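# Move one bottle from the cabinet to the bench

## Task

Remove a single bottle from the cabinet and leave it standing upright on the bench, with the other two bottles still inside the cabinet.

## Robot and tools

ROBOT. Two UR-type arms, left_arm and right_arm, each with a Robotiq 140 two-finger gripper and a wrist camera. Each arm rides its own carriage on one floor track running along y at x = 0. left_rail carries left_arm and is always the carriage on the +y side; right_rail carries right_arm. An arm's base sits at x = 0, y = its carriage's position_m, z = 0.04 m, facing +x. The right gripper's fingers can fold under push (a grip deep toward the palm may be loose, and pressing fingertips onto a surface folds them); the left gripper's fingers are rigid.

FRAMES. Results use one fixed scene frame: table top is z = 0, +z up, +x the direction the arms face, +y to their left, y = 0 at track centre; the table starts at x = 0.17 m. Each gripper has its own axes: fingers point along its +z, close along its y. end_effector_position is the point midway between the pads when closed; fingertips extend roughly 33 mm past it (less when wide open). Reported poses may be off by a few centimetres.

execute_actions(actions, cameras). actions is a list run in order. Each action is an object with any of: rows, steps, until, left_rail, right_rail. rows: a table of 1 to 15 rows, one row per control step (1/30 s). Every row is a single list of 18 numbers in [-1, 1] covering both arms: left dx, dy, dz, rx, ry, rz, left gripper position, force_limit, speed, then the same nine for the right. The six pose numbers are an offset, not a pose: measured from that arm's Hand target as it stood when the action began, along that Hand target's own axes; 1.0 equals 0.6 m for dx/dy/dz and 180 degrees for rx/ry/rz, which together form one rotation vector. All rows inside one action count from the same start, but each new action starts from the updated Hand target, so repeating an offset moves further. Six zeros means hold at the Hand target. Gripper position: +1 fully open (140 mm), about -0.8 pads touch, -1 closes until blocked. force_limit (-1 soft to +1 hard) and speed (-1 slow, about 30 mm/s, to +1 fast, about 250 mm/s) start at +1; to leave a gripper unchanged resend its last three numbers, since 0 is a real command. steps: 1 to 450, default 15, at least the row count; after the last row the arm keeps heading to that row's target. Ramp offsets gradually (e.g. +0.01 per row is 0.18 m/s) to avoid jerks. until: ends the action early on rail conditions, e.g. {"left_rail": {"position_status": ["!=", "moving"]}} or {"all": {"status": "ended"}}. cameras: list of names, ["all"], or []; an empty actions list returns all images.

CARRIAGES. Inside an action, {"left_rail": {"position_m": p}} sets an absolute goal along y in metres (left_rail -0.8 to 1.5, right_rail -1.5 to 0.8); optional speed_m_s 0.01 to 1 and acceleration_factor 0.1 to 1; {"stop": true} brakes it. Follow a drive with an action using until on position_status. Keep the carriages at least 0.78 m apart. Let a carriage finish before steering its gripper to a scene point. Any out-of-range value rejects the whole call.

move(target, speed, blend, stop_force, zero, blocking, cameras). Planned straight-line motion. target is one 18-number row (same layout and offset meaning as above) or a list of up to 15 such rows, all counted from the same Hand targets. speed: m/s, 0.002 to 3.2, default 0.25 (turns up to twice that in rad/s). blend: corner rounding in m for lists, 0 means stop at each. stop_force: 4 to 120 N, ends an arm's path on felt contact; omit it when backing off something. zero (only with stop_force) re-zeroes before the move. blocking=false returns early; then use wait or stop before further rows or moves. Its result adds a move: line (done, off_target, held, fault, etc., plus limits such as paced or held). The path does not avoid obstacles.

Other tools: wait(seconds 0 to 10); stop() brakes a running move; zoom_image(camera, region [x0, y0, x1, y1] in pixels, at most 504 by 504) on cam_high, cam_low, cam_front, cam_side, cam_left_wrist or cam_right_wrist (all 672x504); zero_wrist_force(arm); read_manual(section); finished_scene(scene 1 or 2), final and irreversible.

RESULTS. Per arm: end_effector_position (m), end_effector_quat_wxyz, velocities; Hand target (the base for the next offsets); Tool commands; object_status (0 moving, 1 blocked while opening, 2 blocked while closing = something gripped, 3 reached target or pads met, maybe empty); position_measured in counts (3 open, about 139 = 60 mm, 230 pads meet). Joint positions/velocities: rail then six joints. Joint torques, Wrist force/torque in the gripper's axes, Motor temperatures. Rail fields: position_m, position_status (moving, done, contact_stop, time_out, stopped, stopped_with_arm, stopped_for_other_arm, stopped_for_other_carriage), position_answer (taken or not_taken).

AVOID. Anything falling off the table or resting on the track or the metal strip fails the task. Commanding past a firm contact can trigger a torque fault (elbow 139 N m, wrists 50.2 N m) or a force fault near 150 N, freezing the arm for 10 s. Never let the arms or carriages touch each other. Commanded rotation is clipped to 32 degrees from the current orientation per step. Do not sweep the gripper close to its own base. Motors above 70 °C warn; 85 °C brakes the arm. Knock neither remaining bottle over, and keep the chosen one upright.

Each tool is called after "Emit:" as name(argument=value, ...) on one line, values as JSON.

## Session

Emit:
execute_actions(actions=[])

Scene clock: 0.00 s.
left_arm: end_effector_position=(+0.3563, +1.0834, +0.5790) position_measured=3 object_status=3 end_effector_quat_wxyz=(+0.000, +0.000, +1.000, +0.000) | right_arm: end_effector_position=(+0.3563, -1.0260, +0.5790) position_measured=3 object_status=3 end_effector_quat_wxyz=(+0.000, +0.000, +1.000, +0.000)
Joint positions: left_arm=[1.005 -0.28 -2.157 1.821 -1.235 -1.571 -0.28] | right_arm=[-1.105 -0.281 -2.157 1.821 -1.235 -1.571 -0.28]
Joint velocities: within noise
Joint torques (N m): no reading
Motor temperatures (°C): left_arm=[30 26 27 36 42 36] | right_arm=[29 27 29 29 32 35]
Wrist force (N): no reading
Wrist torque (N m): no reading
Wrist force, peak (N): no reading
Hand target: left_arm +0.3563, +1.0834, +0.5790; +0.000, +0.000, +1.000, +0.000 | right_arm +0.3563, -1.0260, +0.5790; +0.000, +0.000, +1.000, +0.000
Tool commands: left_gripper/position=+1.0 left_gripper/force_limit=+1.0 left_gripper/speed=+1.0 right_gripper/position=+1.0 right_gripper/force_limit=+1.0 right_gripper/speed=+1.0
left_rail: position_m=1.005 position_status=done
right_rail: position_m=-1.105 position_status=done

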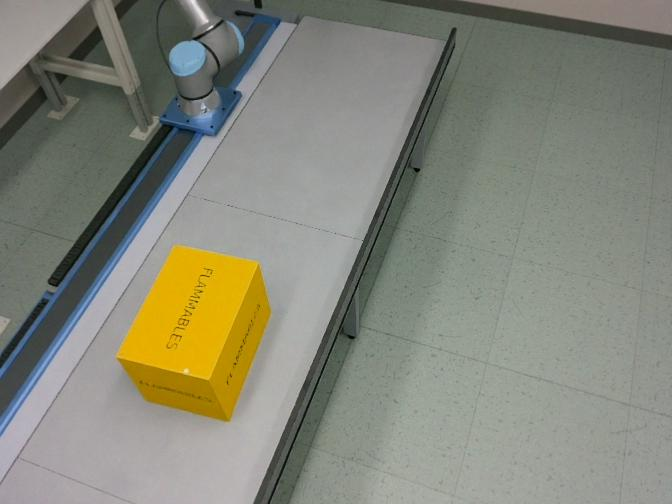

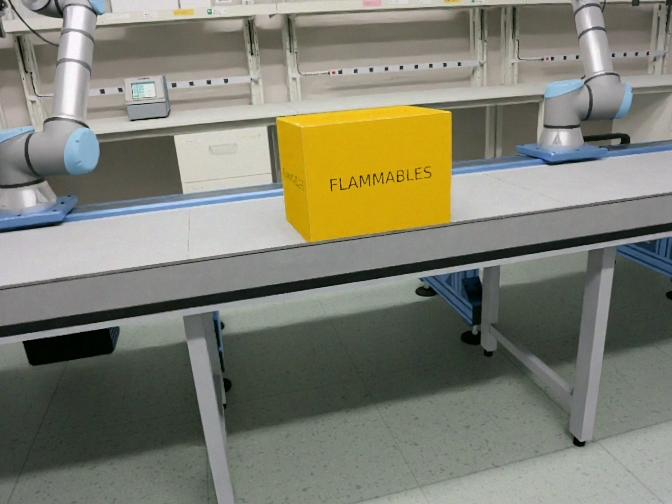

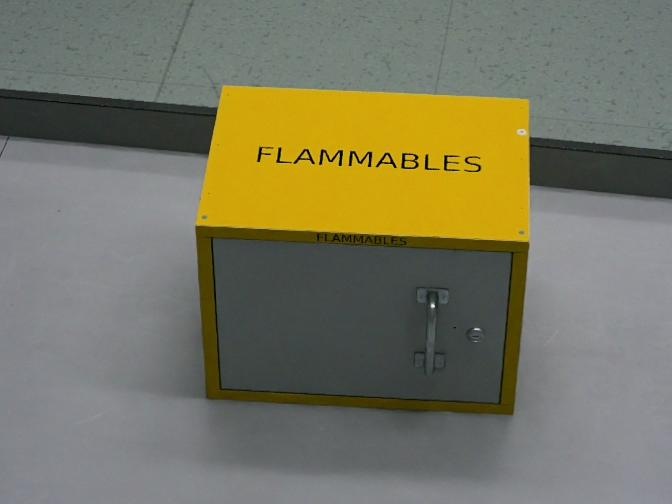

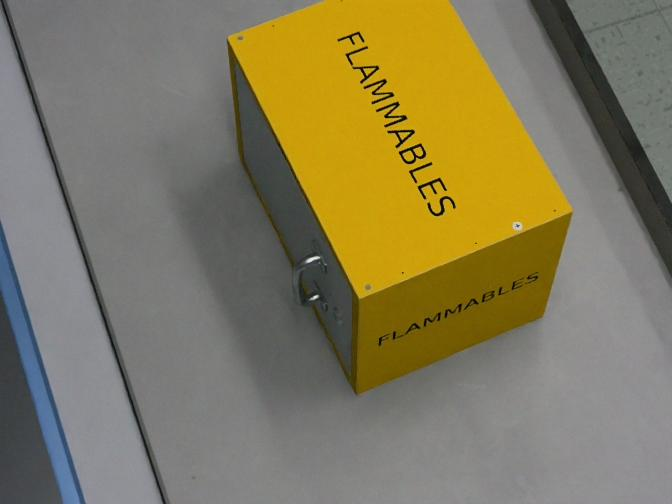

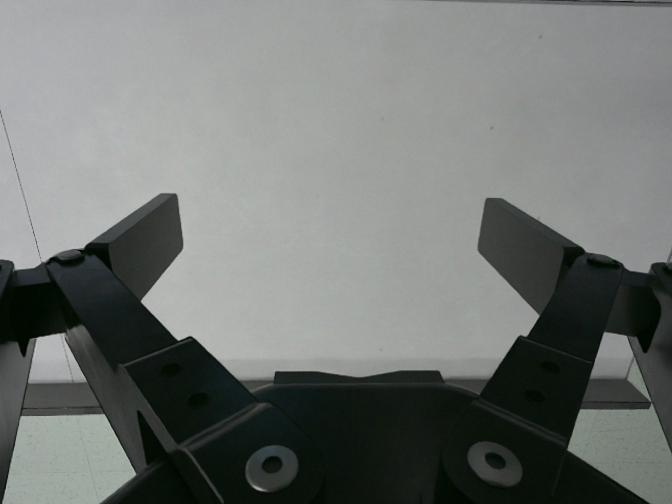

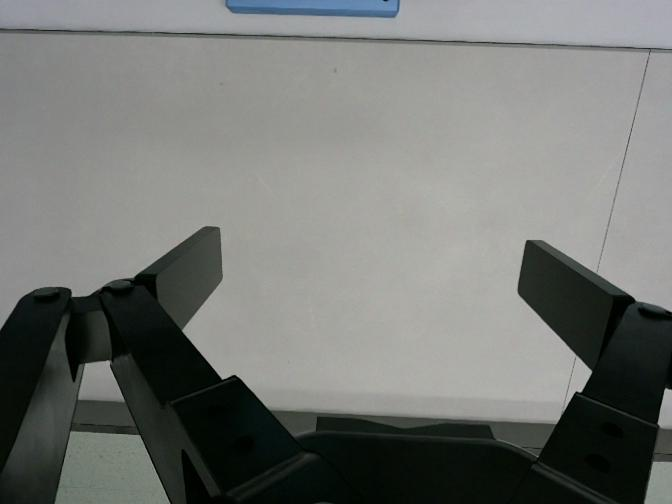

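Emit:
execute_actions(actions=[{"right_rail":{"position_m":-0.95},"steps":90,"until":{"right_rail":{"position_status":["!=","moving"]}}}])

Emit:
move(target=[0,0,0,0,0,0,1,1,1,0.26,0.785,0.265,-0.415,0.072,0.798,1,1,1], speed=0.4, cameras=["cam_right_wrist","cam_high","cam_front"])

Scene clock: 13.77 s.
left_arm: end_effector_position=(+0.3563, +1.0834, +0.5790) position_measured=3 object_status=3 end_effector_quat_wxyz=(+0.000, +0.000, +1.000, +0.000) | right_arm: end_effector_position=(+0.3563, -0.8714, +0.5790) position_measured=3 object_status=3 end_effector_quat_wxyz=(+0.000, +0.000, +1.000, +0.000)
Joint positions: left_arm=[1.005 -0.28 -2.157 1.821 -1.235 -1.571 -0.28] | right_arm=[-0.95 -0.281 -2.157 1.821 -1.235 -1.571 -0.28]
Joint torques (N m): left_arm=[-3.38 1.13 -46.07 -4.49 -0.06 0.78] | right_arm=[0.13 1.92 -51.35 -4.79 0.73 0.54]
Wrist force (N): left_arm=[0.4 0.1 -0.5] | right_arm=[-0.2 0.3 -0.1]
Wrist torque (N m): left_arm=[0.03 -0.10 0.01] | right_arm=[0.08 0.04 0.00]
Wrist force, peak (N): left_arm=[0.2 1.1 -0.1] | right_arm=[0.0 -3.8 0.3]
Hand target: left_arm +0.3563, +1.0834, +0.5790; +0.000, +0.000, +1.000, +0.000 | right_arm +0.3563, -0.8714, +0.5790; +0.000, +0.000, +1.000, +0.000
Tool commands: left_gripper/position=+1.0 left_gripper/force_limit=+1.0 left_gripper/speed=+1.0 right_gripper/position=+1.0 right_gripper/force_limit=+1.0 right_gripper/speed=+1.0
left_rail: position_m=1.005 position_status=done
right_rail: position_m=-0.950 position_status=done

Scene clock: 18.90 s.
left_arm: end_effector_position=(+0.3563, +1.0834, +0.5790) position_measured=3 object_status=3 end_effector_quat_wxyz=(+0.000, +0.000, +1.000, +0.000) | right_arm: end_effector_position=(+0.2004, -0.4004, +0.4200) position_measured=3 object_status=3 end_effector_quat_wxyz=(-0.079, +0.874, +0.153, +0.455)
Joint positions: left_arm=[1.005 -0.28 -2.157 1.821 -1.235 -1.571 -0.28] | right_arm=[-0.95 1.317 -1.857 2.345 -2.735 -2.314 3.84]
Joint torques (N m): left_arm=[-1.27 1.72 -45.65 -4.81 -0.09 1.05] | right_arm=[20.42 -4.56 -57.7 -1.24 -4.21 3.94]
Wrist force (N): left_arm=[0.2 0.1 0.1] | right_arm=[-0.2 0.8 -0.8]
Wrist torque (N m): left_arm=[0.04 -0.04 0.02] | right_arm=[0.07 0.10 -0.14]
Wrist force, peak (N): left_arm=[0.3 0.9 -0.6] | right_arm=[-0.9 1.6 -1.4]
Hand target: left_arm +0.3563, +1.0834, +0.5790; +0.000, +0.000, +1.000, +0.000 | right_arm +0.2004, -0.4004, +0.4200; -0.079, +0.874, +0.153, +0.455
Off the commanded pose: left_arm 0.000 m, 0 deg | right_arm 0.000 m, 0 deg.
left_rail: position_m=1.005 position_status=done
right_rail: position_m=-0.950 position_status=done
move: done; limits=paced
Images, in order (width x height): cam_high 672x504, cam_front 672x504, cam_right_wrist 672x504.

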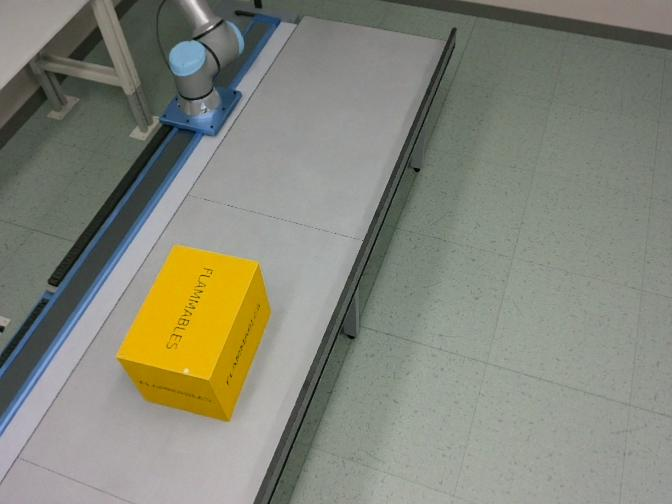

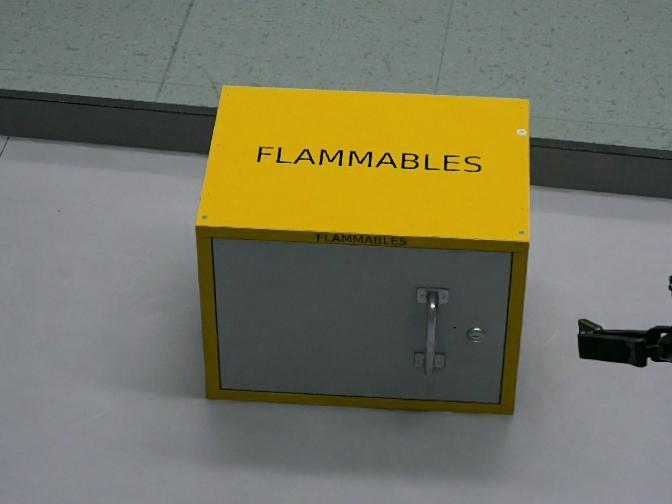

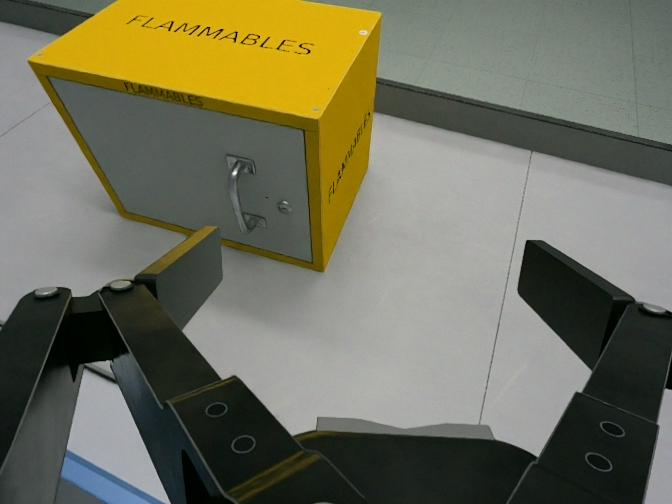

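Emit:
execute_actions(actions=[{"right_rail":{"position_m":-0.70},"steps":120,"until":{"right_rail":{"position_status":["!=","moving"]}}}])

Emit:
move(target=[0,0,0,0,0,0,1,1,1,-0.1945,0.0887,0.3528,-0.0455,0,0.0319,-0.1,0,0], speed=0.3, cameras=["cam_right_wrist","cam_side","cam_front"])

Scene clock: 30.00 s.
left_arm: end_effector_position=(+0.3563, +1.0834, +0.5790) position_measured=3 object_status=3 end_effector_quat_wxyz=(+0.000, +0.000, +1.000, +0.000) | right_arm: end_effector_position=(+0.2003, -0.1504, +0.4199) position_measured=3 object_status=3 end_effector_quat_wxyz=(-0.079, +0.874, +0.153, +0.455)
Joint positions: left_arm=[1.005 -0.28 -2.157 1.821 -1.235 -1.571 -0.28] | right_arm=[-0.7 1.318 -1.857 2.345 -2.735 -2.314 3.841]
Joint torques (N m): left_arm=[-2.88 0.77 -45.63 -4.6 -0.47 1.02] | right_arm=[-5.54 -38.16 -38.79 -3.41 -2.47 4.02]
Wrist force (N): left_arm=[0.5 0.4 -0.3] | right_arm=[-0.4 0.7 -0.6]
Wrist torque (N m): left_arm=[0.09 -0.11 0.01] | right_arm=[0.04 0.15 -0.14]
Wrist force, peak (N): left_arm=[-0.3 0.9 -0.6] | right_arm=[-0.9 4.3 -1.9]
Hand target: left_arm +0.3563, +1.0834, +0.5790; +0.000, +0.000, +1.000, +0.000 | right_arm +0.2004, -0.1504, +0.4200; -0.079, +0.874, +0.153, +0.455
Tool commands: left_gripper/position=+1.0 left_gripper/force_limit=+1.0 left_gripper/speed=+1.0 right_gripper/position=+1.0 right_gripper/force_limit=+1.0 right_gripper/speed=+1.0
Off the commanded pose: left_arm 0.000 m, 0 deg | right_arm 0.000 m, 0 deg.
left_rail: position_m=1.005 position_status=done
right_rail: position_m=-0.700 position_status=done

Scene clock: 31.70 s.
left_arm: end_effector_position=(+0.3563, +1.0834, +0.5790) position_measured=3 object_status=3 end_effector_quat_wxyz=(+0.000, +0.000, +1.000, +0.000) | right_arm: end_effector_position=(+0.3184, -0.1647, +0.2030) position_measured=141 object_status=3 end_effector_quat_wxyz=(-0.039, +0.884, +0.076, +0.460)
Joint positions: left_arm=[1.005 -0.28 -2.157 1.821 -1.235 -1.571 -0.28] | right_arm=[-0.7 1.118 -1.413 2.493 -3.344 -2.298 3.815]
Joint torques (N m): left_arm=[-1.84 -0.13 -44.72 -4.52 -0.46 1.03] | right_arm=[-20.63 -27.42 -20.14 -9.74 2.45 -2.68]
Wrist force (N): left_arm=[0.5 0.5 -0.5] | right_arm=[-0.1 1.0 -1.0]
Wrist torque (N m): left_arm=[0.11 -0.11 0.01] | right_arm=[0.13 0.00 0.22]
Wrist force, peak (N): left_arm=[0.5 0.7 -0.6] | right_arm=[1.1 0.3 -3.0]
Hand target: left_arm +0.3563, +1.0834, +0.5790; +0.000, +0.000, +1.000, +0.000 | right_arm +0.3184, -0.1647, +0.2029; -0.039, +0.884, +0.076, +0.460
Off the commanded pose: left_arm 0.000 m, 0 deg | right_arm 0.000 m, 0 deg.
left_rail: position_m=1.005 position_status=done
right_rail: position_m=-0.700 position_status=done
move: done
Images, in order (width x height): cam_front 672x504, cam_side 672x504, cam_right_wrist 672x504.

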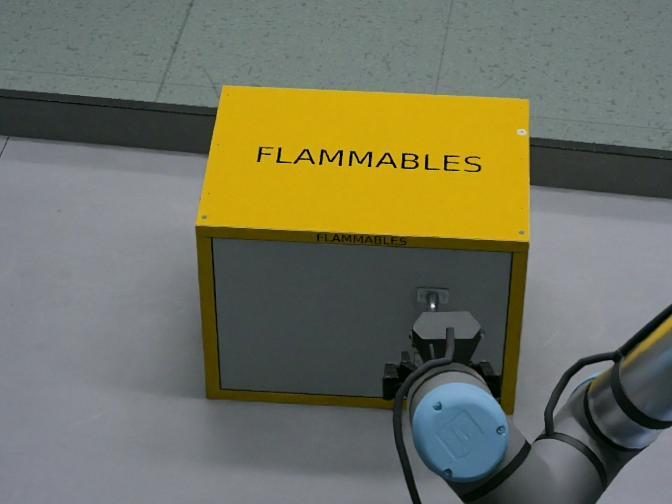

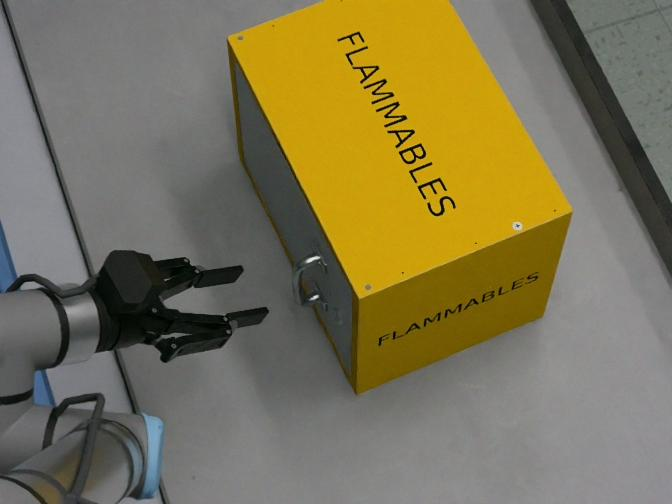

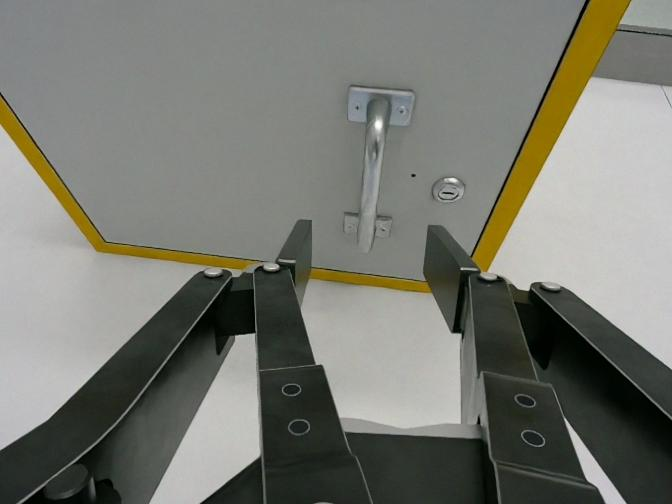

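Emit:
move(target=[0,0,0,0,0,0,1,1,1,0,0.003,0.1333,0,0,0,-0.1,0,0], speed=0.1, stop_force=15)

Emit:
execute_actions(actions=[{"rows":[[0,0,0,0,0,0,1,1,1,0,0,0,0,0,0,-1,-0.1,-1]],"steps":75}], cameras=["cam_right_wrist","cam_side","cam_front"])

Scene clock: 38.40 s.
left_arm: end_effector_position=(+0.3563, +1.0834, +0.5790) position_measured=3 object_status=3 end_effector_quat_wxyz=(+0.000, +0.000, +1.000, +0.000) | right_arm: end_effector_position=(+0.3833, -0.1554, +0.1570) position_measured=141 object_status=3 end_effector_quat_wxyz=(-0.039, +0.884, +0.076, +0.460)
Joint positions: left_arm=[1.005 -0.28 -2.157 1.821 -1.235 -1.571 -0.28] | right_arm=[-0.7 1.007 -1.259 2.465 -3.54 -2.224 3.707]
Joint torques (N m): left_arm=[-2.43 0.9 -44.72 -4.67 -0.53 0.95] | right_arm=[-22.07 -32.94 -31.82 -9.67 2.24 -2.86]
Wrist force (N): left_arm=[-0.2 0.2 -0.3] | right_arm=[0.0 1.2 -0.8]
Wrist torque (N m): left_arm=[0.05 0.04 0.01] | right_arm=[0.16 0.01 0.23]
Wrist force, peak (N): left_arm=[0.4 0.4 -1.1] | right_arm=[0.2 1.2 -2.3]
Hand target: left_arm +0.3563, +1.0834, +0.5790; +0.000, +0.000, +1.000, +0.000 | right_arm +0.3833, -0.1554, +0.1570; -0.039, +0.884, +0.076, +0.460
Off the commanded pose: left_arm 0.000 m, 0 deg | right_arm 0.000 m, 0 deg.
left_rail: position_m=1.005 position_status=done
right_rail: position_m=-0.700 position_status=done
move: done

Scene clock: 41.10 s.
left_arm: end_effector_position=(+0.3563, +1.0834, +0.5790) position_measured=3 object_status=3 end_effector_quat_wxyz=(+0.000, +0.000, +1.000, +0.000) | right_arm: end_effector_position=(+0.3833, -0.1554, +0.1570) position_measured=214 object_status=2 end_effector_quat_wxyz=(-0.039, +0.884, +0.076, +0.460)
Joint positions: left_arm=[1.005 -0.28 -2.157 1.821 -1.235 -1.571 -0.28] | right_arm=[-0.7 1.007 -1.259 2.465 -3.54 -2.224 3.707]
Joint torques (N m): left_arm=[-1.84 0.68 -45.06 -4.33 -0.42 0.99] | right_arm=[7.25 -34.14 -31.88 -9.55 3.26 -3.02]
Wrist force (N): left_arm=[0.3 0.0 -0.3] | right_arm=[-1.3 11.9 -9.2]
Wrist torque (N m): left_arm=[0.01 -0.06 0.01] | right_arm=[-0.15 0.05 0.20]
Wrist force, peak (N): left_arm=[0.1 0.9 -0.7] | right_arm=[-0.5 19.3 -9.0]
Hand target: left_arm +0.3563, +1.0834, +0.5790; +0.000, +0.000, +1.000, +0.000 | right_arm +0.3833, -0.1554, +0.1570; -0.039, +0.884, +0.076, +0.460
Off the commanded pose: left_arm 0.000 m, 0 deg | right_arm 0.000 m, 0 deg.
left_rail: position_m=1.005 position_status=done
right_rail: position_m=-0.700 position_status=done
Images, in order (width x height): cam_front 672x504, cam_side 672x504, cam_right_wrist 672x504.

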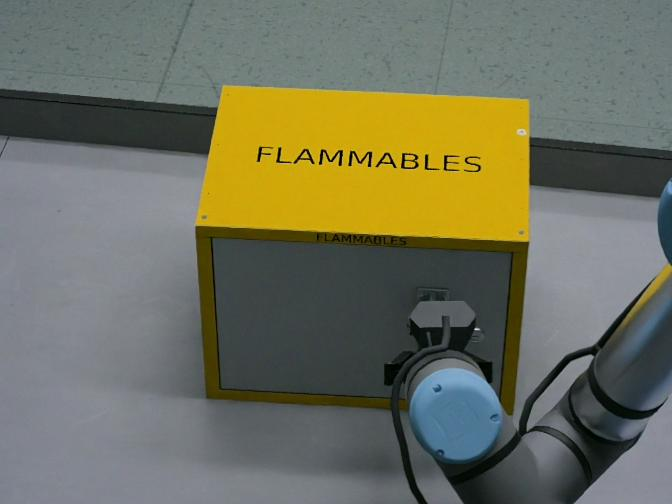

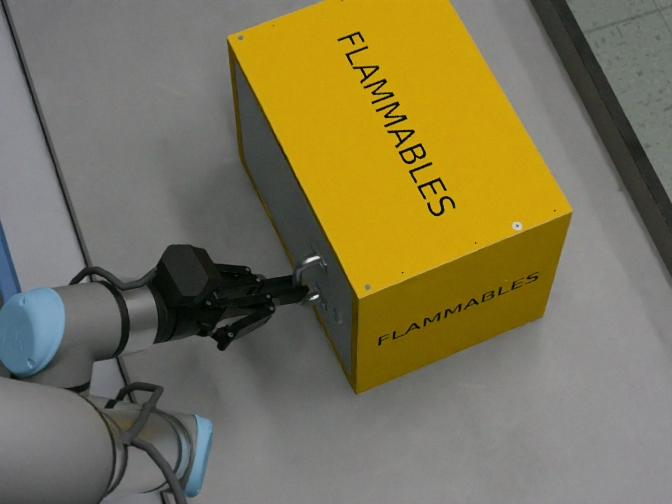

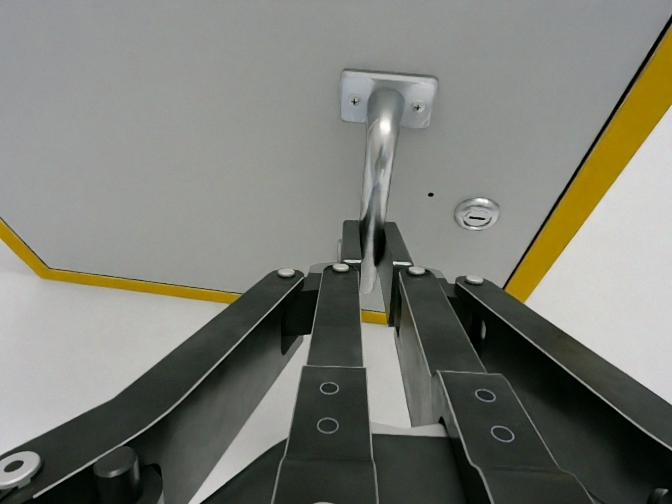

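Emit:
move(target=[0,0,0,0,0,0,1,1,1,-0.0225,-0.012,-0.0323,0,0,0,-1,-0.1,-1], speed=0.06, stop_force=50, cameras=["cam_side"])

Scene clock: 45.80 s.
left_arm: end_effector_position=(+0.3563, +1.0834, +0.5790) position_measured=3 object_status=3 end_effector_quat_wxyz=(+0.000, +0.000, +1.000, +0.000) | right_arm: end_effector_position=(+0.3588, -0.1523, +0.1571) position_measured=214 object_status=2 end_effector_quat_wxyz=(-0.039, +0.884, +0.076, +0.460)
Joint positions: left_arm=[1.005 -0.28 -2.157 1.821 -1.235 -1.571 -0.28] | right_arm=[-0.7 1.054 -1.269 2.472 -3.509 -2.256 3.751]
Joint torques (N m): left_arm=[-0.95 -0.29 -44.94 -4.7 -0.87 0.88] | right_arm=[25.95 -66.38 -24.25 -2.46 1.66 4.06]
Wrist force (N): left_arm=[-0.3 0.0 -0.1] | right_arm=[1.3 17.9 -6.1]
Wrist torque (N m): left_arm=[-0.01 0.06 0.01] | right_arm=[-0.36 0.11 -0.12]
Wrist force, peak (N): left_arm=[-0.3 1.1 -0.5] | right_arm=[3.9 20.6 -6.9]
Hand target: left_arm +0.3563, +1.0834, +0.5790; +0.000, +0.000, +1.000, +0.000 | right_arm +0.3588, -0.1523, +0.1571; -0.039, +0.884, +0.076, +0.460
Off the commanded pose: left_arm 0.000 m, 0 deg | right_arm 0.000 m, 0 deg.
left_rail: position_m=1.005 position_status=done
right_rail: position_m=-0.700 position_status=done
move: done
Images, in order (width x height): cam_side 672x504.

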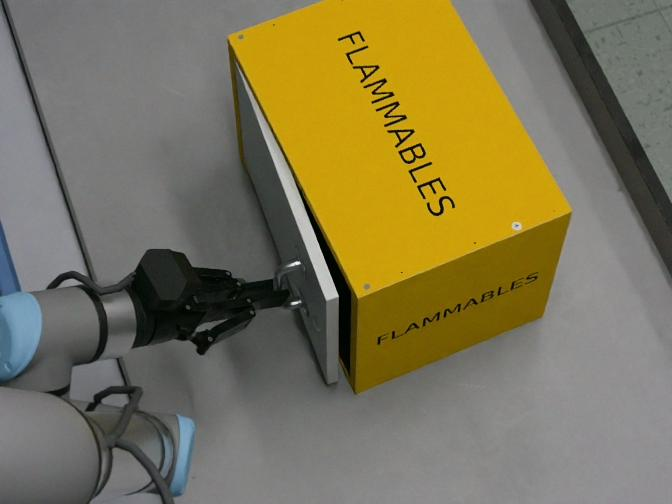

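Emit:
move(target=[[0,0,0,0,0,0,1,1,1,-0.0425,-0.0335,-0.0607,0,0,0,-1,-0.1,-1],[0,0,0,0,0,0,1,1,1,-0.0983,-0.1095,-0.1402,0,0,0,-1,-0.1,-1],[0,0,0,0,0,0,1,1,1,-0.1407,-0.208,-0.201,0,0,0,-1,-0.1,-1]], speed=0.12, blend=[0.02,0.02,0], stop_force=60, cameras=["cam_side","cam_right_wrist"])

Scene clock: 49.77 s.
left_arm: end_effector_position=(+0.3563, +1.0834, +0.5790) position_measured=3 object_status=3 end_effector_quat_wxyz=(+0.000, +0.000, +1.000, +0.000) | right_arm: end_effector_position=(+0.1925, -0.0544, +0.1570) position_measured=214 object_status=2 end_effector_quat_wxyz=(-0.039, +0.884, +0.076, +0.460)
Joint positions: left_arm=[1.005 -0.28 -2.157 1.821 -1.235 -1.571 -0.28] | right_arm=[-0.7 1.415 -1.252 2.316 -3.063 -2.459 4.179]
Joint torques (N m): left_arm=[-2.1 1.97 -44.39 -4.7 -0.89 1.14] | right_arm=[25.95 -33.81 -29.28 1.71 -1.72 4.39]
Wrist force (N): left_arm=[0.2 0.2 -0.5] | right_arm=[11.9 -5.2 7.4]
Wrist torque (N m): left_arm=[0.05 -0.05 0.02] | right_arm=[0.12 0.37 -0.33]
Wrist force, peak (N): left_arm=[0.5 1.3 -0.2] | right_arm=[2.5 19.4 -4.8]
Hand target: left_arm +0.3563, +1.0834, +0.5790; +0.000, +0.000, +1.000, +0.000 | right_arm +0.1925, -0.0544, +0.1570; -0.039, +0.884, +0.076, +0.460
Off the commanded pose: left_arm 0.000 m, 0 deg | right_arm 0.000 m, 0 deg.
left_rail: position_m=1.005 position_status=done
right_rail: position_m=-0.700 position_status=done
move: done
Images, in order (width x height): cam_side 672x504, cam_right_wrist 672x504.

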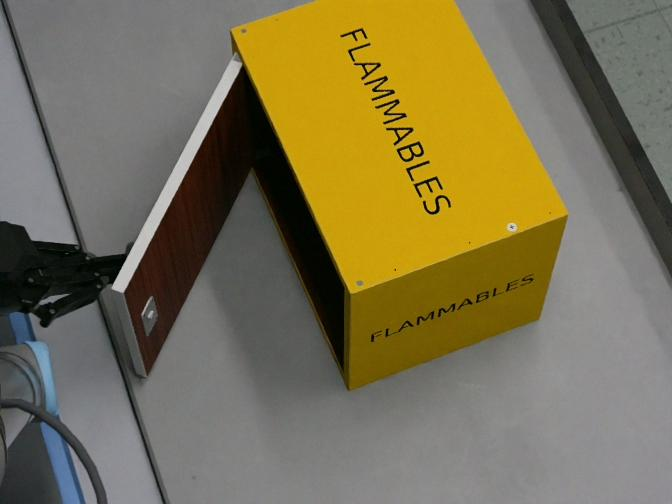

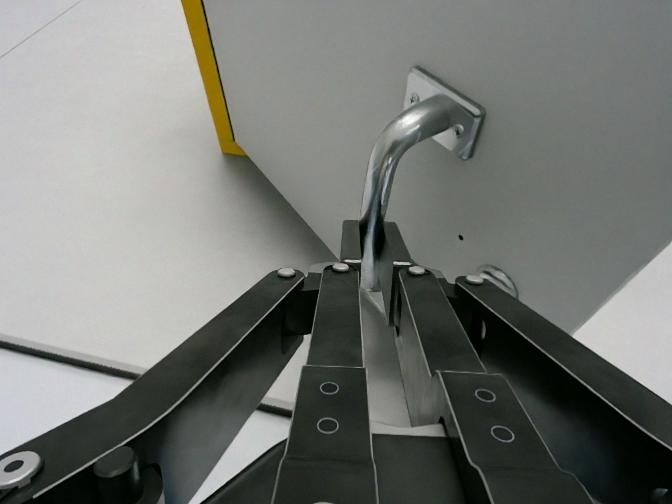

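Emit:
move(target=[0,0,0,0,0,0,1,1,1,-0.0265,-0.1175,-0.0375,0,0,0,-1,-0.1,-1], speed=0.12, stop_force=60)

Emit:
execute_actions(actions=[{"rows":[[0,0,0,0,0,0,1,1,1,0,0,0,0,0,0,-0.45,-0.1,-0.6]],"steps":30}], cameras=["cam_side","cam_right_wrist"])

Scene clock: 55.10 s.
left_arm: end_effector_position=(+0.3563, +1.0834, +0.5790) position_measured=3 object_status=3 end_effector_quat_wxyz=(+0.000, +0.000, +1.000, +0.000) | right_arm: end_effector_position=(+0.1533, +0.0103, +0.1569) position_measured=214 object_status=2 end_effector_quat_wxyz=(-0.039, +0.884, +0.076, +0.460)
Joint positions: left_arm=[1.005 -0.28 -2.157 1.821 -1.235 -1.571 -0.28] | right_arm=[-0.7 1.491 -1.195 2.185 -2.901 -2.487 4.292]
Joint torques (N m): left_arm=[-2.2 1.6 -44.51 -4.84 -0.74 0.73] | right_arm=[29.46 -39.76 -32.21 0.69 0.12 4.01]
Wrist force (N): left_arm=[0.2 0.7 -0.3] | right_arm=[15.7 -1.5 7.2]
Wrist torque (N m): left_arm=[0.16 -0.03 0.00] | right_arm=[-0.02 0.40 -0.40]
Wrist force, peak (N): left_arm=[0.2 1.1 -0.3] | right_arm=[5.7 12.0 -19.0]
Hand target: left_arm +0.3563, +1.0834, +0.5790; +0.000, +0.000, +1.000, +0.000 | right_arm +0.1533, +0.0103, +0.1569; -0.039, +0.884, +0.076, +0.460
Off the commanded pose: left_arm 0.000 m, 0 deg | right_arm 0.000 m, 0 deg.
left_rail: position_m=1.005 position_status=done
right_rail: position_m=-0.700 position_status=done
move: done

Scene clock: 56.30 s.
left_arm: end_effector_position=(+0.3563, +1.0834, +0.5790) position_measured=3 object_status=3 end_effector_quat_wxyz=(+0.000, +0.000, +1.000, +0.000) | right_arm: end_effector_position=(+0.1533, +0.0104, +0.1568) position_measured=186 object_status=3 end_effector_quat_wxyz=(-0.039, +0.884, +0.076, +0.460)
Joint positions: left_arm=[1.005 -0.28 -2.157 1.821 -1.235 -1.571 -0.28] | right_arm=[-0.7 1.491 -1.195 2.185 -2.901 -2.487 4.292]
Joint torques (N m): left_arm=[-2.84 -0.27 -45.13 -4.89 -0.71 0.77] | right_arm=[-13.64 -74.42 -33.37 -9.68 0.29 3.12]
Wrist force (N): left_arm=[0.0 0.2 -0.1] | right_arm=[-0.6 1.6 0.0]
Wrist torque (N m): left_arm=[0.04 0.01 0.02] | right_arm=[0.27 0.11 -0.13]
Wrist force, peak (N): left_arm=[0.4 1.2 -0.1] | right_arm=[15.9 -1.7 7.5]
Hand target: left_arm +0.3563, +1.0834, +0.5790; +0.000, +0.000, +1.000, +0.000 | right_arm +0.1533, +0.0103, +0.1569; -0.039, +0.884, +0.076, +0.460
Off the commanded pose: left_arm 0.000 m, 0 deg | right_arm 0.000 m, 0 deg.
left_rail: position_m=1.005 position_status=done
right_rail: position_m=-0.700 position_status=done
Images, in order (width x height): cam_side 672x504, cam_right_wrist 672x504.

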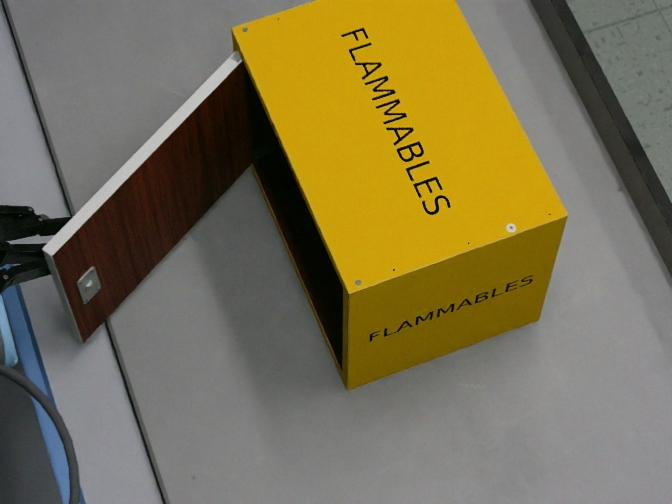

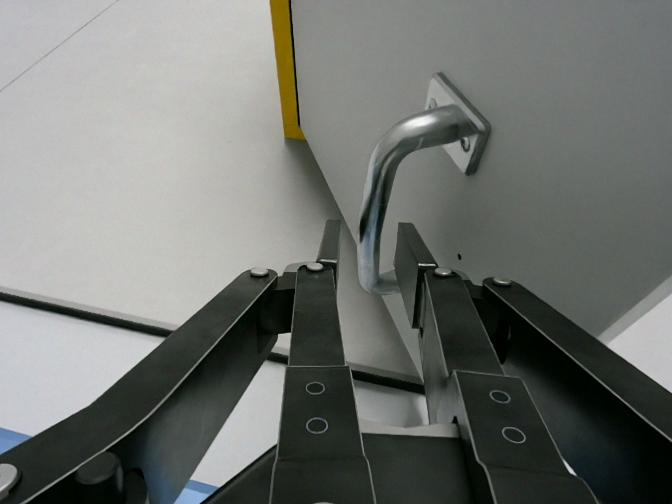

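Emit:
move(target=[[0,0,0,0,0,0,1,1,1,0,0,-0.25,0,0,0,-0.45,-0.1,-0.6],[0,0,0,0,0,0,1,1,1,-0.1223,0.4733,-0.2703,0,0,0,-0.45,-0.1,-0.6],[0,0,0,0,0,0,1,1,1,0.017,0.4573,-0.0137,0.0228,0.111,-0.0159,-0.45,-0.1,-0.6]], speed=0.3, blend=[0.03,0.06,0], cameras=["cam_side","cam_right_wrist","cam_front","cam_high"])

Scene clock: 61.40 s.
left_arm: end_effector_position=(+0.3563, +1.0834, +0.5790) position_measured=3 object_status=3 end_effector_quat_wxyz=(+0.000, +0.000, +1.000, +0.000) | right_arm: end_effector_position=(+0.1991, -0.2602, +0.1703) position_measured=186 object_status=3 end_effector_quat_wxyz=(-0.071, +0.787, +0.106, +0.604)
Joint positions: left_arm=[1.005 -0.28 -2.157 1.821 -1.235 -1.571 -0.28] | right_arm=[-0.7 1.413 -0.969 2.679 -4.257 -2.658 3.664]
Joint torques (N m): left_arm=[-2.18 -0.83 -44.05 -4.49 -0.76 0.74] | right_arm=[-21.73 -31.75 -7.26 -9.35 2.01 -3.14]
Wrist force (N): left_arm=[0.7 0.5 0.2] | right_arm=[-0.8 1.7 -0.9]
Wrist torque (N m): left_arm=[0.11 -0.16 0.01] | right_arm=[0.25 0.13 0.18]
Wrist force, peak (N): left_arm=[0.8 0.8 -0.5] | right_arm=[-1.4 3.3 -1.9]
Hand target: left_arm +0.3563, +1.0834, +0.5790; +0.000, +0.000, +1.000, +0.000 | right_arm +0.1992, -0.2602, +0.1703; -0.072, +0.787, +0.106, +0.604
Off the commanded pose: left_arm 0.000 m, 0 deg | right_arm 0.000 m, 0 deg.
left_rail: position_m=1.005 position_status=done
right_rail: position_m=-0.700 position_status=done
move: done
Images, in order (width x height): cam_high 672x504, cam_front 672x504, cam_side 672x504, cam_right_wrist 672x504.

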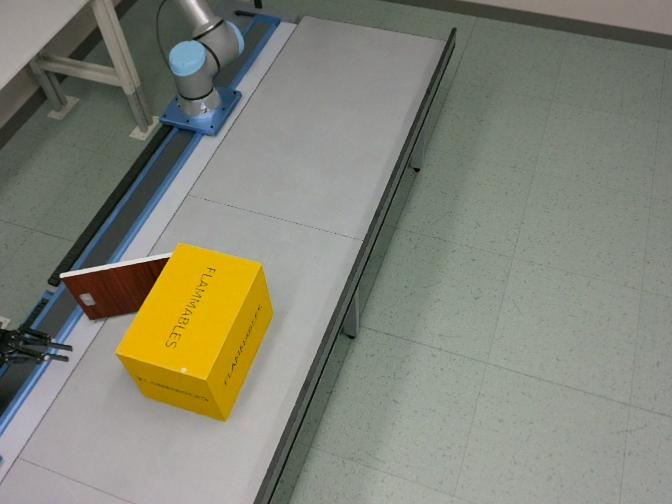

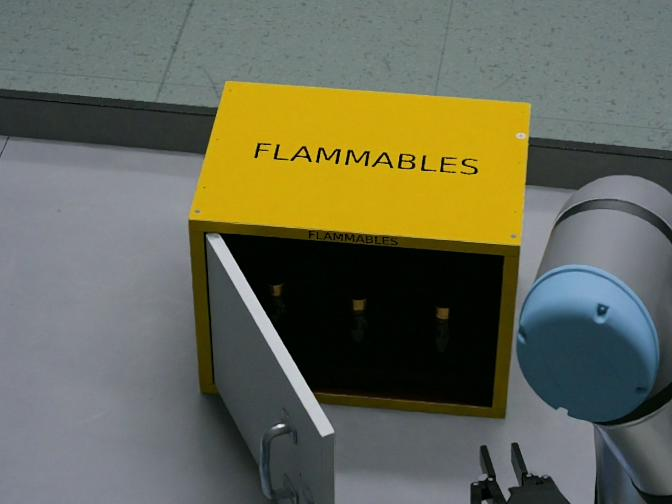

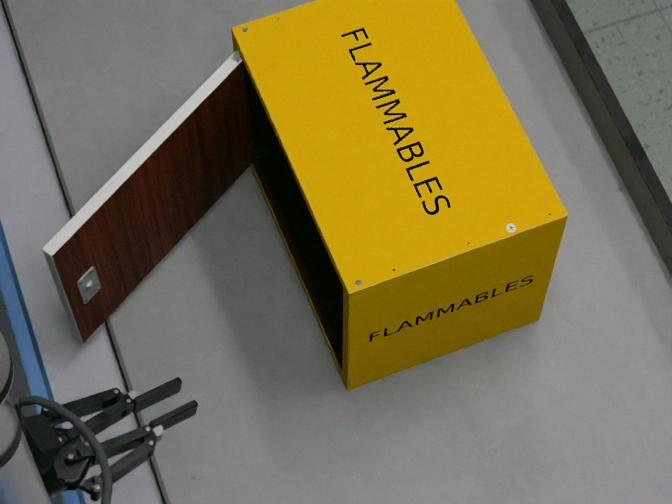

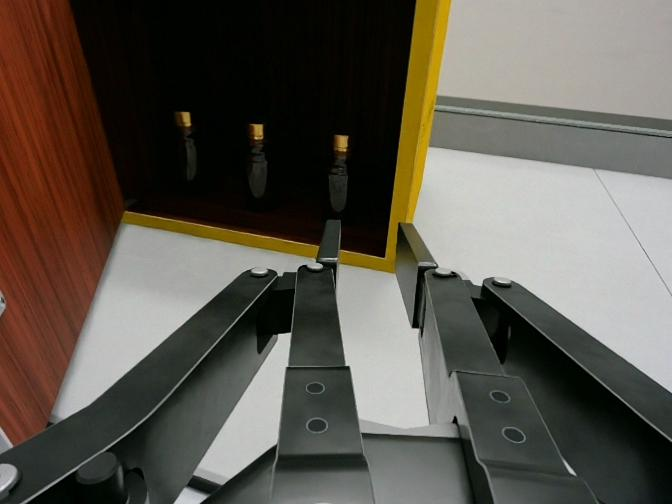

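Emit:
zoom_image(camera="cam_right_wrist", region=[150, 80, 420, 270])

Emit:
zoom_image(camera="cam_front", region=[190, 220, 530, 430])

Scaled by 1.867.

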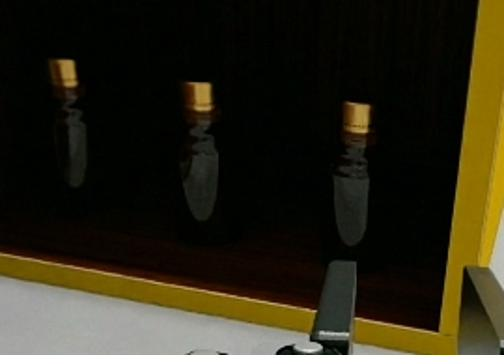

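Scaled by 1.482.

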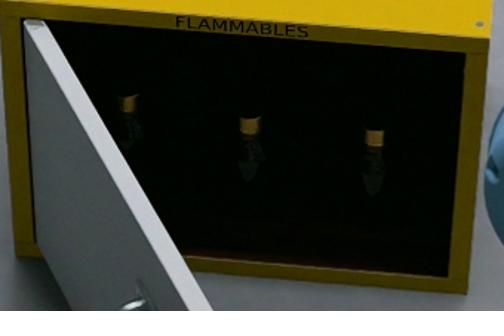

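Emit:
move(target=[0,0,0,0,0,0,1,1,1,0.0065,-0.0858,0.3678,-0.0805,-0.0556,0.0216,-0.1,0,0], speed=0.25, cameras=["cam_side","cam_right_wrist"])

Emit:
zoom_image(camera="cam_right_wrist", region=[160, 0, 580, 300])

Scene clock: 68.07 s.
left_arm: end_effector_position=(+0.3563, +1.0834, +0.5790) position_measured=3 object_status=3 end_effector_quat_wxyz=(+0.000, +0.000, +1.000, +0.000) | right_arm: end_effector_position=(+0.3933, -0.1569, +0.1158) position_measured=141 object_status=3 end_effector_quat_wxyz=(+0.017, +0.842, +0.009, +0.539)
Joint positions: left_arm=[1.005 -0.28 -2.157 1.821 -1.235 -1.571 -0.28] | right_arm=[-0.7 1.101 -1.001 2.377 -3.702 -2.53 3.815]
Joint torques (N m): left_arm=[-2.76 0.4 -44.63 -4.75 -0.87 1.03] | right_arm=[-22.28 -49.14 -22.6 -1.62 1.97 4.1]
Wrist force (N): left_arm=[0.1 0.4 0.0] | right_arm=[-0.9 1.5 -0.7]
Wrist torque (N m): left_arm=[0.09 0.00 0.02] | right_arm=[0.22 0.18 -0.16]
Wrist force, peak (N): left_arm=[0.8 0.7 -0.7] | right_arm=[-1.4 3.0 -3.0]
Hand target: left_arm +0.3563, +1.0834, +0.5790; +0.000, +0.000, +1.000, +0.000 | right_arm +0.3934, -0.1568, +0.1158; +0.017, +0.842, +0.009, +0.539
Off the commanded pose: left_arm 0.000 m, 0 deg | right_arm 0.000 m, 0 deg.
left_rail: position_m=1.005 position_status=done
right_rail: position_m=-0.700 position_status=done
move: done
Images, in order (width x height): cam_side 672x504, cam_right_wrist 672x504.

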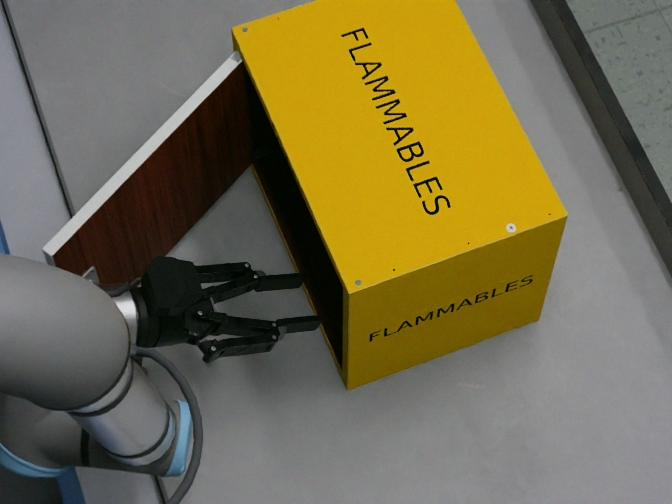

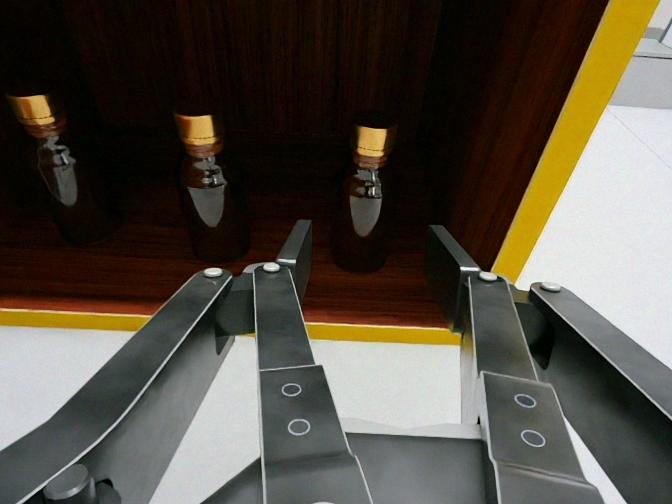

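Scaled by 1.200.

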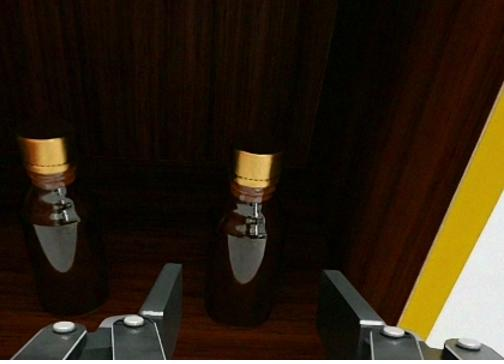

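Emit:
move(target=[0,0,0,0,0,0,1,1,1,-0.018,-0.0037,0.164,0,0,0.0134,-0.1,0,0], speed=0.12, stop_force=10, cameras=["cam_right_wrist"])

Scene clock: 72.33 s.
left_arm: end_effector_position=(+0.3563, +1.0834, +0.5790) position_measured=3 object_status=3 end_effector_quat_wxyz=(+0.000, +0.000, +1.000, +0.000) | right_arm: end_effector_position=(+0.4782, -0.1569, +0.0647) position_measured=141 object_status=3 end_effector_quat_wxyz=(+0.006, +0.842, -0.009, +0.539)
Joint positions: left_arm=[1.005 -0.28 -2.157 1.821 -1.235 -1.571 -0.28] | right_arm=[-0.7 0.965 -0.854 2.304 -3.896 -2.431 3.706]
Joint torques (N m): left_arm=[-2.07 -1 -44.54 -4.8 -0.78 0.91] | right_arm=[-22.47 -52.73 -19.92 -8.88 2.43 -3.16]
Wrist force (N): left_arm=[-0.1 -0.1 -0.2] | right_arm=[-1.1 1.9 -0.5]
Wrist torque (N m): left_arm=[-0.02 0.01 0.01] | right_arm=[0.31 0.24 0.20]
Wrist force, peak (N): left_arm=[0.0 1.4 0.2] | right_arm=[-0.9 2.3 -0.8]
Hand target: left_arm +0.3563, +1.0834, +0.5790; +0.000, +0.000, +1.000, +0.000 | right_arm +0.4782, -0.1569, +0.0647; +0.006, +0.842, -0.009, +0.539
Off the commanded pose: left_arm 0.000 m, 0 deg | right_arm 0.000 m, 0 deg.
left_rail: position_m=1.005 position_status=done
right_rail: position_m=-0.700 position_status=done
move: done
Images, in order (width x height): cam_right_wrist 672x504.

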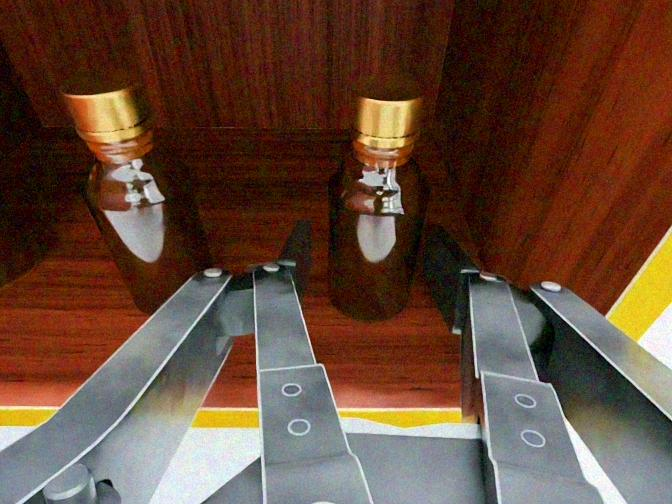

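Emit:
execute_actions(actions=[{"rows":[[0,0,0,0,0,0,1,1,1,0,0,0,0,0,0,-1,-0.1,-1]],"steps":60}], cameras=["cam_right_wrist"])

Scene clock: 75.70 s.
left_arm: end_effector_position=(+0.3563, +1.0834, +0.5790) position_measured=3 object_status=3 end_effector_quat_wxyz=(+0.000, +0.000, +1.000, +0.000) | right_arm: end_effector_position=(+0.4782, -0.1569, +0.0647) position_measured=162 object_status=2 end_effector_quat_wxyz=(+0.006, +0.842, -0.009, +0.539)
Joint positions: left_arm=[1.005 -0.28 -2.157 1.821 -1.235 -1.571 -0.28] | right_arm=[-0.7 0.965 -0.854 2.304 -3.896 -2.431 3.706]
Joint torques (N m): left_arm=[-4.18 -0.49 -44.46 -4.93 -0.96 0.74] | right_arm=[-18.6 -51.52 -17.63 -3.3 1.9 -2.28]
Wrist force (N): left_arm=[0.2 0.5 -0.1] | right_arm=[1.3 2.4 -5.2]
Wrist torque (N m): left_arm=[0.11 -0.05 0.01] | right_arm=[0.30 0.23 0.17]
Wrist force, peak (N): left_arm=[0.4 1.4 -0.3] | right_arm=[1.3 2.5 -5.3]
Hand target: left_arm +0.3563, +1.0834, +0.5790; +0.000, +0.000, +1.000, +0.000 | right_arm +0.4782, -0.1569, +0.0647; +0.006, +0.842, -0.009, +0.539
Off the commanded pose: left_arm 0.000 m, 0 deg | right_arm 0.000 m, 0 deg.
left_rail: position_m=1.005 position_status=done
right_rail: position_m=-0.700 position_status=done
Images, in order (width x height): cam_right_wrist 672x504.

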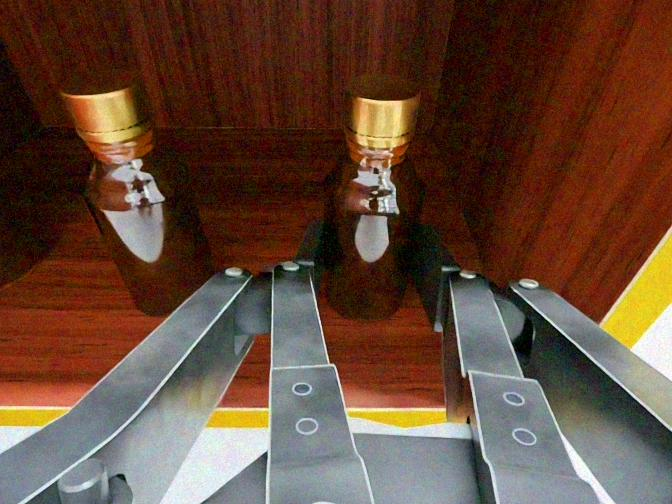

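Emit:
move(target=[[0,0,0,0,0,0,1,1,1,0.0454,0,-0.021,0,0,0,-1,-0.1,-1],[0,0,0,0,0,0,1,1,1,-0.095,0.0072,-0.3235,0,0,0,-1,-0.1,-1]], speed=[0.1,0.2], blend=[0.005,0], cameras=["cam_right_wrist","cam_side"])

Scene clock: 79.73 s.
left_arm: end_effector_position=(+0.3563, +1.0834, +0.5790) position_measured=3 object_status=3 end_effector_quat_wxyz=(+0.000, +0.000, +1.000, +0.000) | right_arm: end_effector_position=(+0.2781, -0.1569, +0.0941) position_measured=162 object_status=2 end_effector_quat_wxyz=(+0.006, +0.842, -0.009, +0.539)
Joint positions: left_arm=[1.005 -0.28 -2.157 1.821 -1.235 -1.571 -0.28] | right_arm=[-0.7 1.306 -1.024 2.423 -3.452 -2.65 4.176]
Joint torques (N m): left_arm=[-1.61 0.17 -43.41 -4.7 -0.77 0.7] | right_arm=[21.65 -82.94 -24.9 -1.77 -6.16 4.41]
Wrist force (N): left_arm=[0.0 0.3 -0.7] | right_arm=[-3.3 1.8 0.5]
Wrist torque (N m): left_arm=[0.08 0.01 0.01] | right_arm=[0.29 0.12 -0.16]
Wrist force, peak (N): left_arm=[0.6 0.6 -0.6] | right_arm=[1.6 2.1 -5.7]
Hand target: left_arm +0.3563, +1.0834, +0.5790; +0.000, +0.000, +1.000, +0.000 | right_arm +0.2780, -0.1569, +0.0941; +0.006, +0.842, -0.009, +0.539
Off the commanded pose: left_arm 0.000 m, 0 deg | right_arm 0.000 m, 0 deg.
left_rail: position_m=1.005 position_status=done
right_rail: position_m=-0.700 position_status=done
move: done
Images, in order (width x height): cam_side 672x504, cam_right_wrist 672x504.

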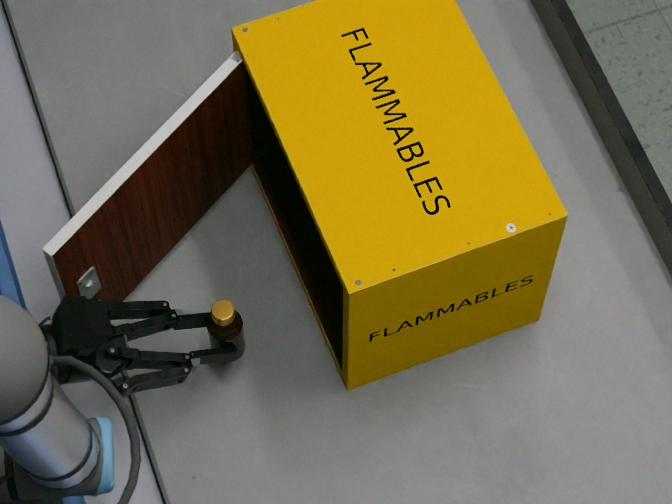

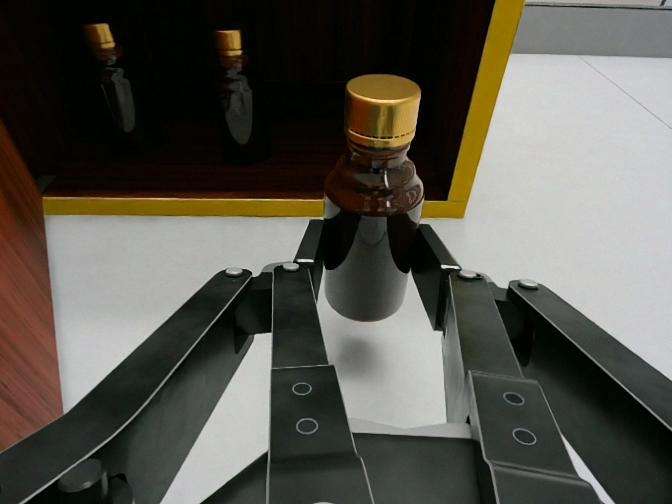

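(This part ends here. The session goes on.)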